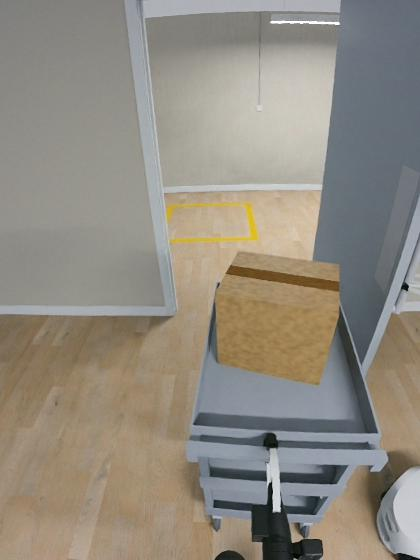

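>>> move --blocking false --r1 '{"base":{"translate_m":0.493,"strafe_m":-0.08}}'

>>> wait --seconds 4 --cameras '["r1_head_camera", "r1_head_right_camera"]'

Scene clock: 582.77 s.
move: r1 moving
r1.base_odometry: x=-3.123 y=-0.708 heading=+0.743
r1.turned_by_wheels: +0.000
r1.turned_by_imu: -0.001
r1.base_tilt: forward=-1.6 right=+1.2
r1.lidar_m: 0.39 1.89 2.36 2.26 2.35 3.23 4.10 3.52 2.57 0.79 0.71 0.43
r1.base_status: translate_m moving; strafe_m moving
r1.joint_positions: lift_m=+0.684 arm_m=+0.000 wrist_yaw_rad=-0.005 wrist_pitch_rad=+0.006 wrist_roll_rad=+1.569 gripper_m=-0.035
r1.joint_status: not commanded
r1.measured_speeds: translate_m=+0.119 strafe_m=-0.020 rotate_rad=-0.004 lift_m=+0.000 arm_m=+0.000 wrist_yaw_rad=+0.000 wrist_pitch_rad=+0.000 wrist_roll_rad=+0.000
r1.motor_effort: lift_m=+23(23) arm_m=+4(4) wheel_0=+8(9) wheel_1=+5(7) wheel_2=-12(16)
r1.servo_current: wrist_yaw_rad=59(59) wrist_pitch_rad=46(59) wrist_roll_rad=65(65) gripper_m=52(52)
r1.hand_pose: x=+0.4588 y=-0.0888 z=+0.8601 quat_wxyz=(+0.708, +0.707, +0.000, -0.004) (m; r1's base frame)
r1.wrist_depth_mm: - - - 220 220 - - / - - - 220 221 - - / - 421 421 222 224 - - / - 436 439 164 225 - - / - 455 466 165 227 - - / - 480 207 175 180 - - / - 138 167 - 230 - -
r2: as last shown
r2.base_tilt: forward=-0.6 right=+0.1
r2.lidar_m: 1.03 0.52 0.47 0.46 0.70 4.40 - 2.33 1.71 1.63 1.70 1.53
r2.motor_effort: lift_m=+21(21) arm_m=-4(4) wheel_0=-2(3) wheel_1=-10(11) wheel_2=+15(16)
r2.servo_current: wrist_yaw_rad=85(91) wrist_pitch_rad=46(46) wrist_roll_rad=46(46) gripper_m=111(124)
r2.contact_limits: arm_m 0.3
r2.wrist_depth_mm: - - 230 161 246 254 263 / - - 231 234 247 255 264 / - 480 232 164 248 257 265 / - 473 233 165 249 257 266 / - 473 236 167 250 259 268 / 488 477 235 167 175 259 270 / 384 387 145 - 255 258 271
pictures: none

Scene clock: 585.40 s.
earlier move: r1 done
r1.base_odometry: x=-2.733 y=-0.450 heading=+0.744
r1.turned_by_wheels: +0.001
r1.turned_by_imu: +0.001
r1.base_tilt: forward=-1.5 right=+1.3
r1.lidar_m: 0.38 0.42 2.04 2.31 2.43 3.34 - 3.42 0.60 0.55 0.56 0.41
r1.base_status: done
r1.joint_positions: lift_m=+0.684 arm_m=+0.000 wrist_yaw_rad=+0.000 wrist_pitch_rad=+0.006 wrist_roll_rad=+1.569 gripper_m=-0.035
r1.joint_status: not commanded
r1.measured_speeds: all 0
r1.motor_effort: lift_m=+23(23) arm_m=-4(4) wheel_0=+5(12) wheel_1=+1(7) wheel_2=+2(16)
r1.servo_current: wrist_yaw_rad=65(72) wrist_pitch_rad=46(59) wrist_roll_rad=46(65) gripper_m=59(59)
r1.hand_pose: x=+0.4593 y=-0.0874 z=+0.8601 quat_wxyz=(+0.708, +0.707, +0.002, -0.002) (m; r1's base frame)
r1.wrist_depth_mm: - - - 212 214 - - / - - 407 216 216 - - / - 415 418 218 220 - - / - 436 439 162 224 - - / - 466 462 165 227 - - / - 488 211 167 181 1808 - / - 496 179 - 233 138 -
r2.base_odometry: x=-3.122 y=+0.091 heading=-2.939
r2.turned_by_wheels: +0.000
r2.turned_by_imu: +0.000
r2.base_tilt: forward=-0.6 right=+0.0
r2.lidar_m: 0.98 0.53 0.60 0.55 3.25 4.40 - 2.35 1.72 1.62 1.70 1.51
r2.base_status: not commanded
r2.joint_positions: lift_m=+0.780 arm_m=+0.198 wrist_yaw_rad=+1.376 wrist_pitch_rad=+0.001 wrist_roll_rad=+0.000 gripper_m=-0.034
r2.joint_status: not commanded
r2.measured_speeds: all 0
r2.motor_effort: lift_m=+21(21) arm_m=-4(4) wheel_0=-3(3) wheel_1=-11(11) wheel_2=+16(16)
r2.servo_current: wrist_yaw_rad=72(98) wrist_pitch_rad=46(46) wrist_roll_rad=39(59) gripper_m=117(124)
r2.contact_limits: arm_m 0.3
r2.hand_pose: x=+0.5106 y=+0.2660 z=+0.9576 quat_wxyz=(+0.773, +0.000, +0.000, +0.635) (m; r2's base frame)
r2.wrist_depth_mm: - - 231 161 246 253 262 / - - 230 233 247 255 263 / - - 232 164 248 257 265 / - - 232 165 249 259 266 / - 654 236 167 251 262 268 / - - 234 167 175 258 268 / - - 235 - 254 258 272
wait: 2.63 of 4 s (r1 has come to rest)
pictures: r1_head_camera, r1_head_right_camera
Images, in order (width x height): r1_head_camera 420x560, r1_head_right_camera 420x672.

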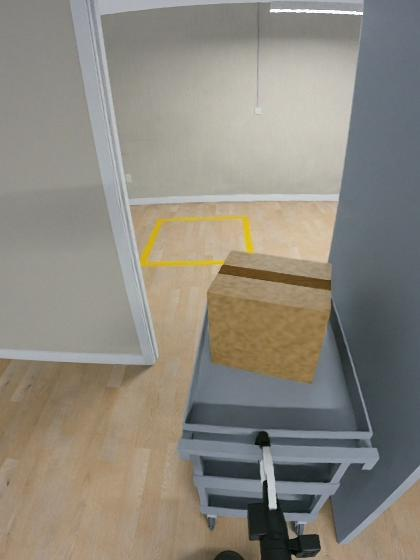

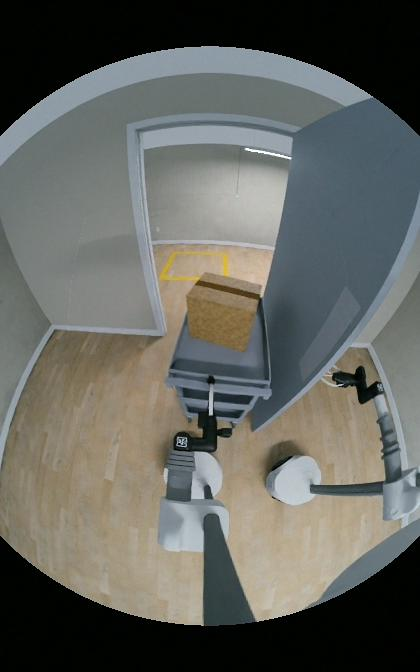

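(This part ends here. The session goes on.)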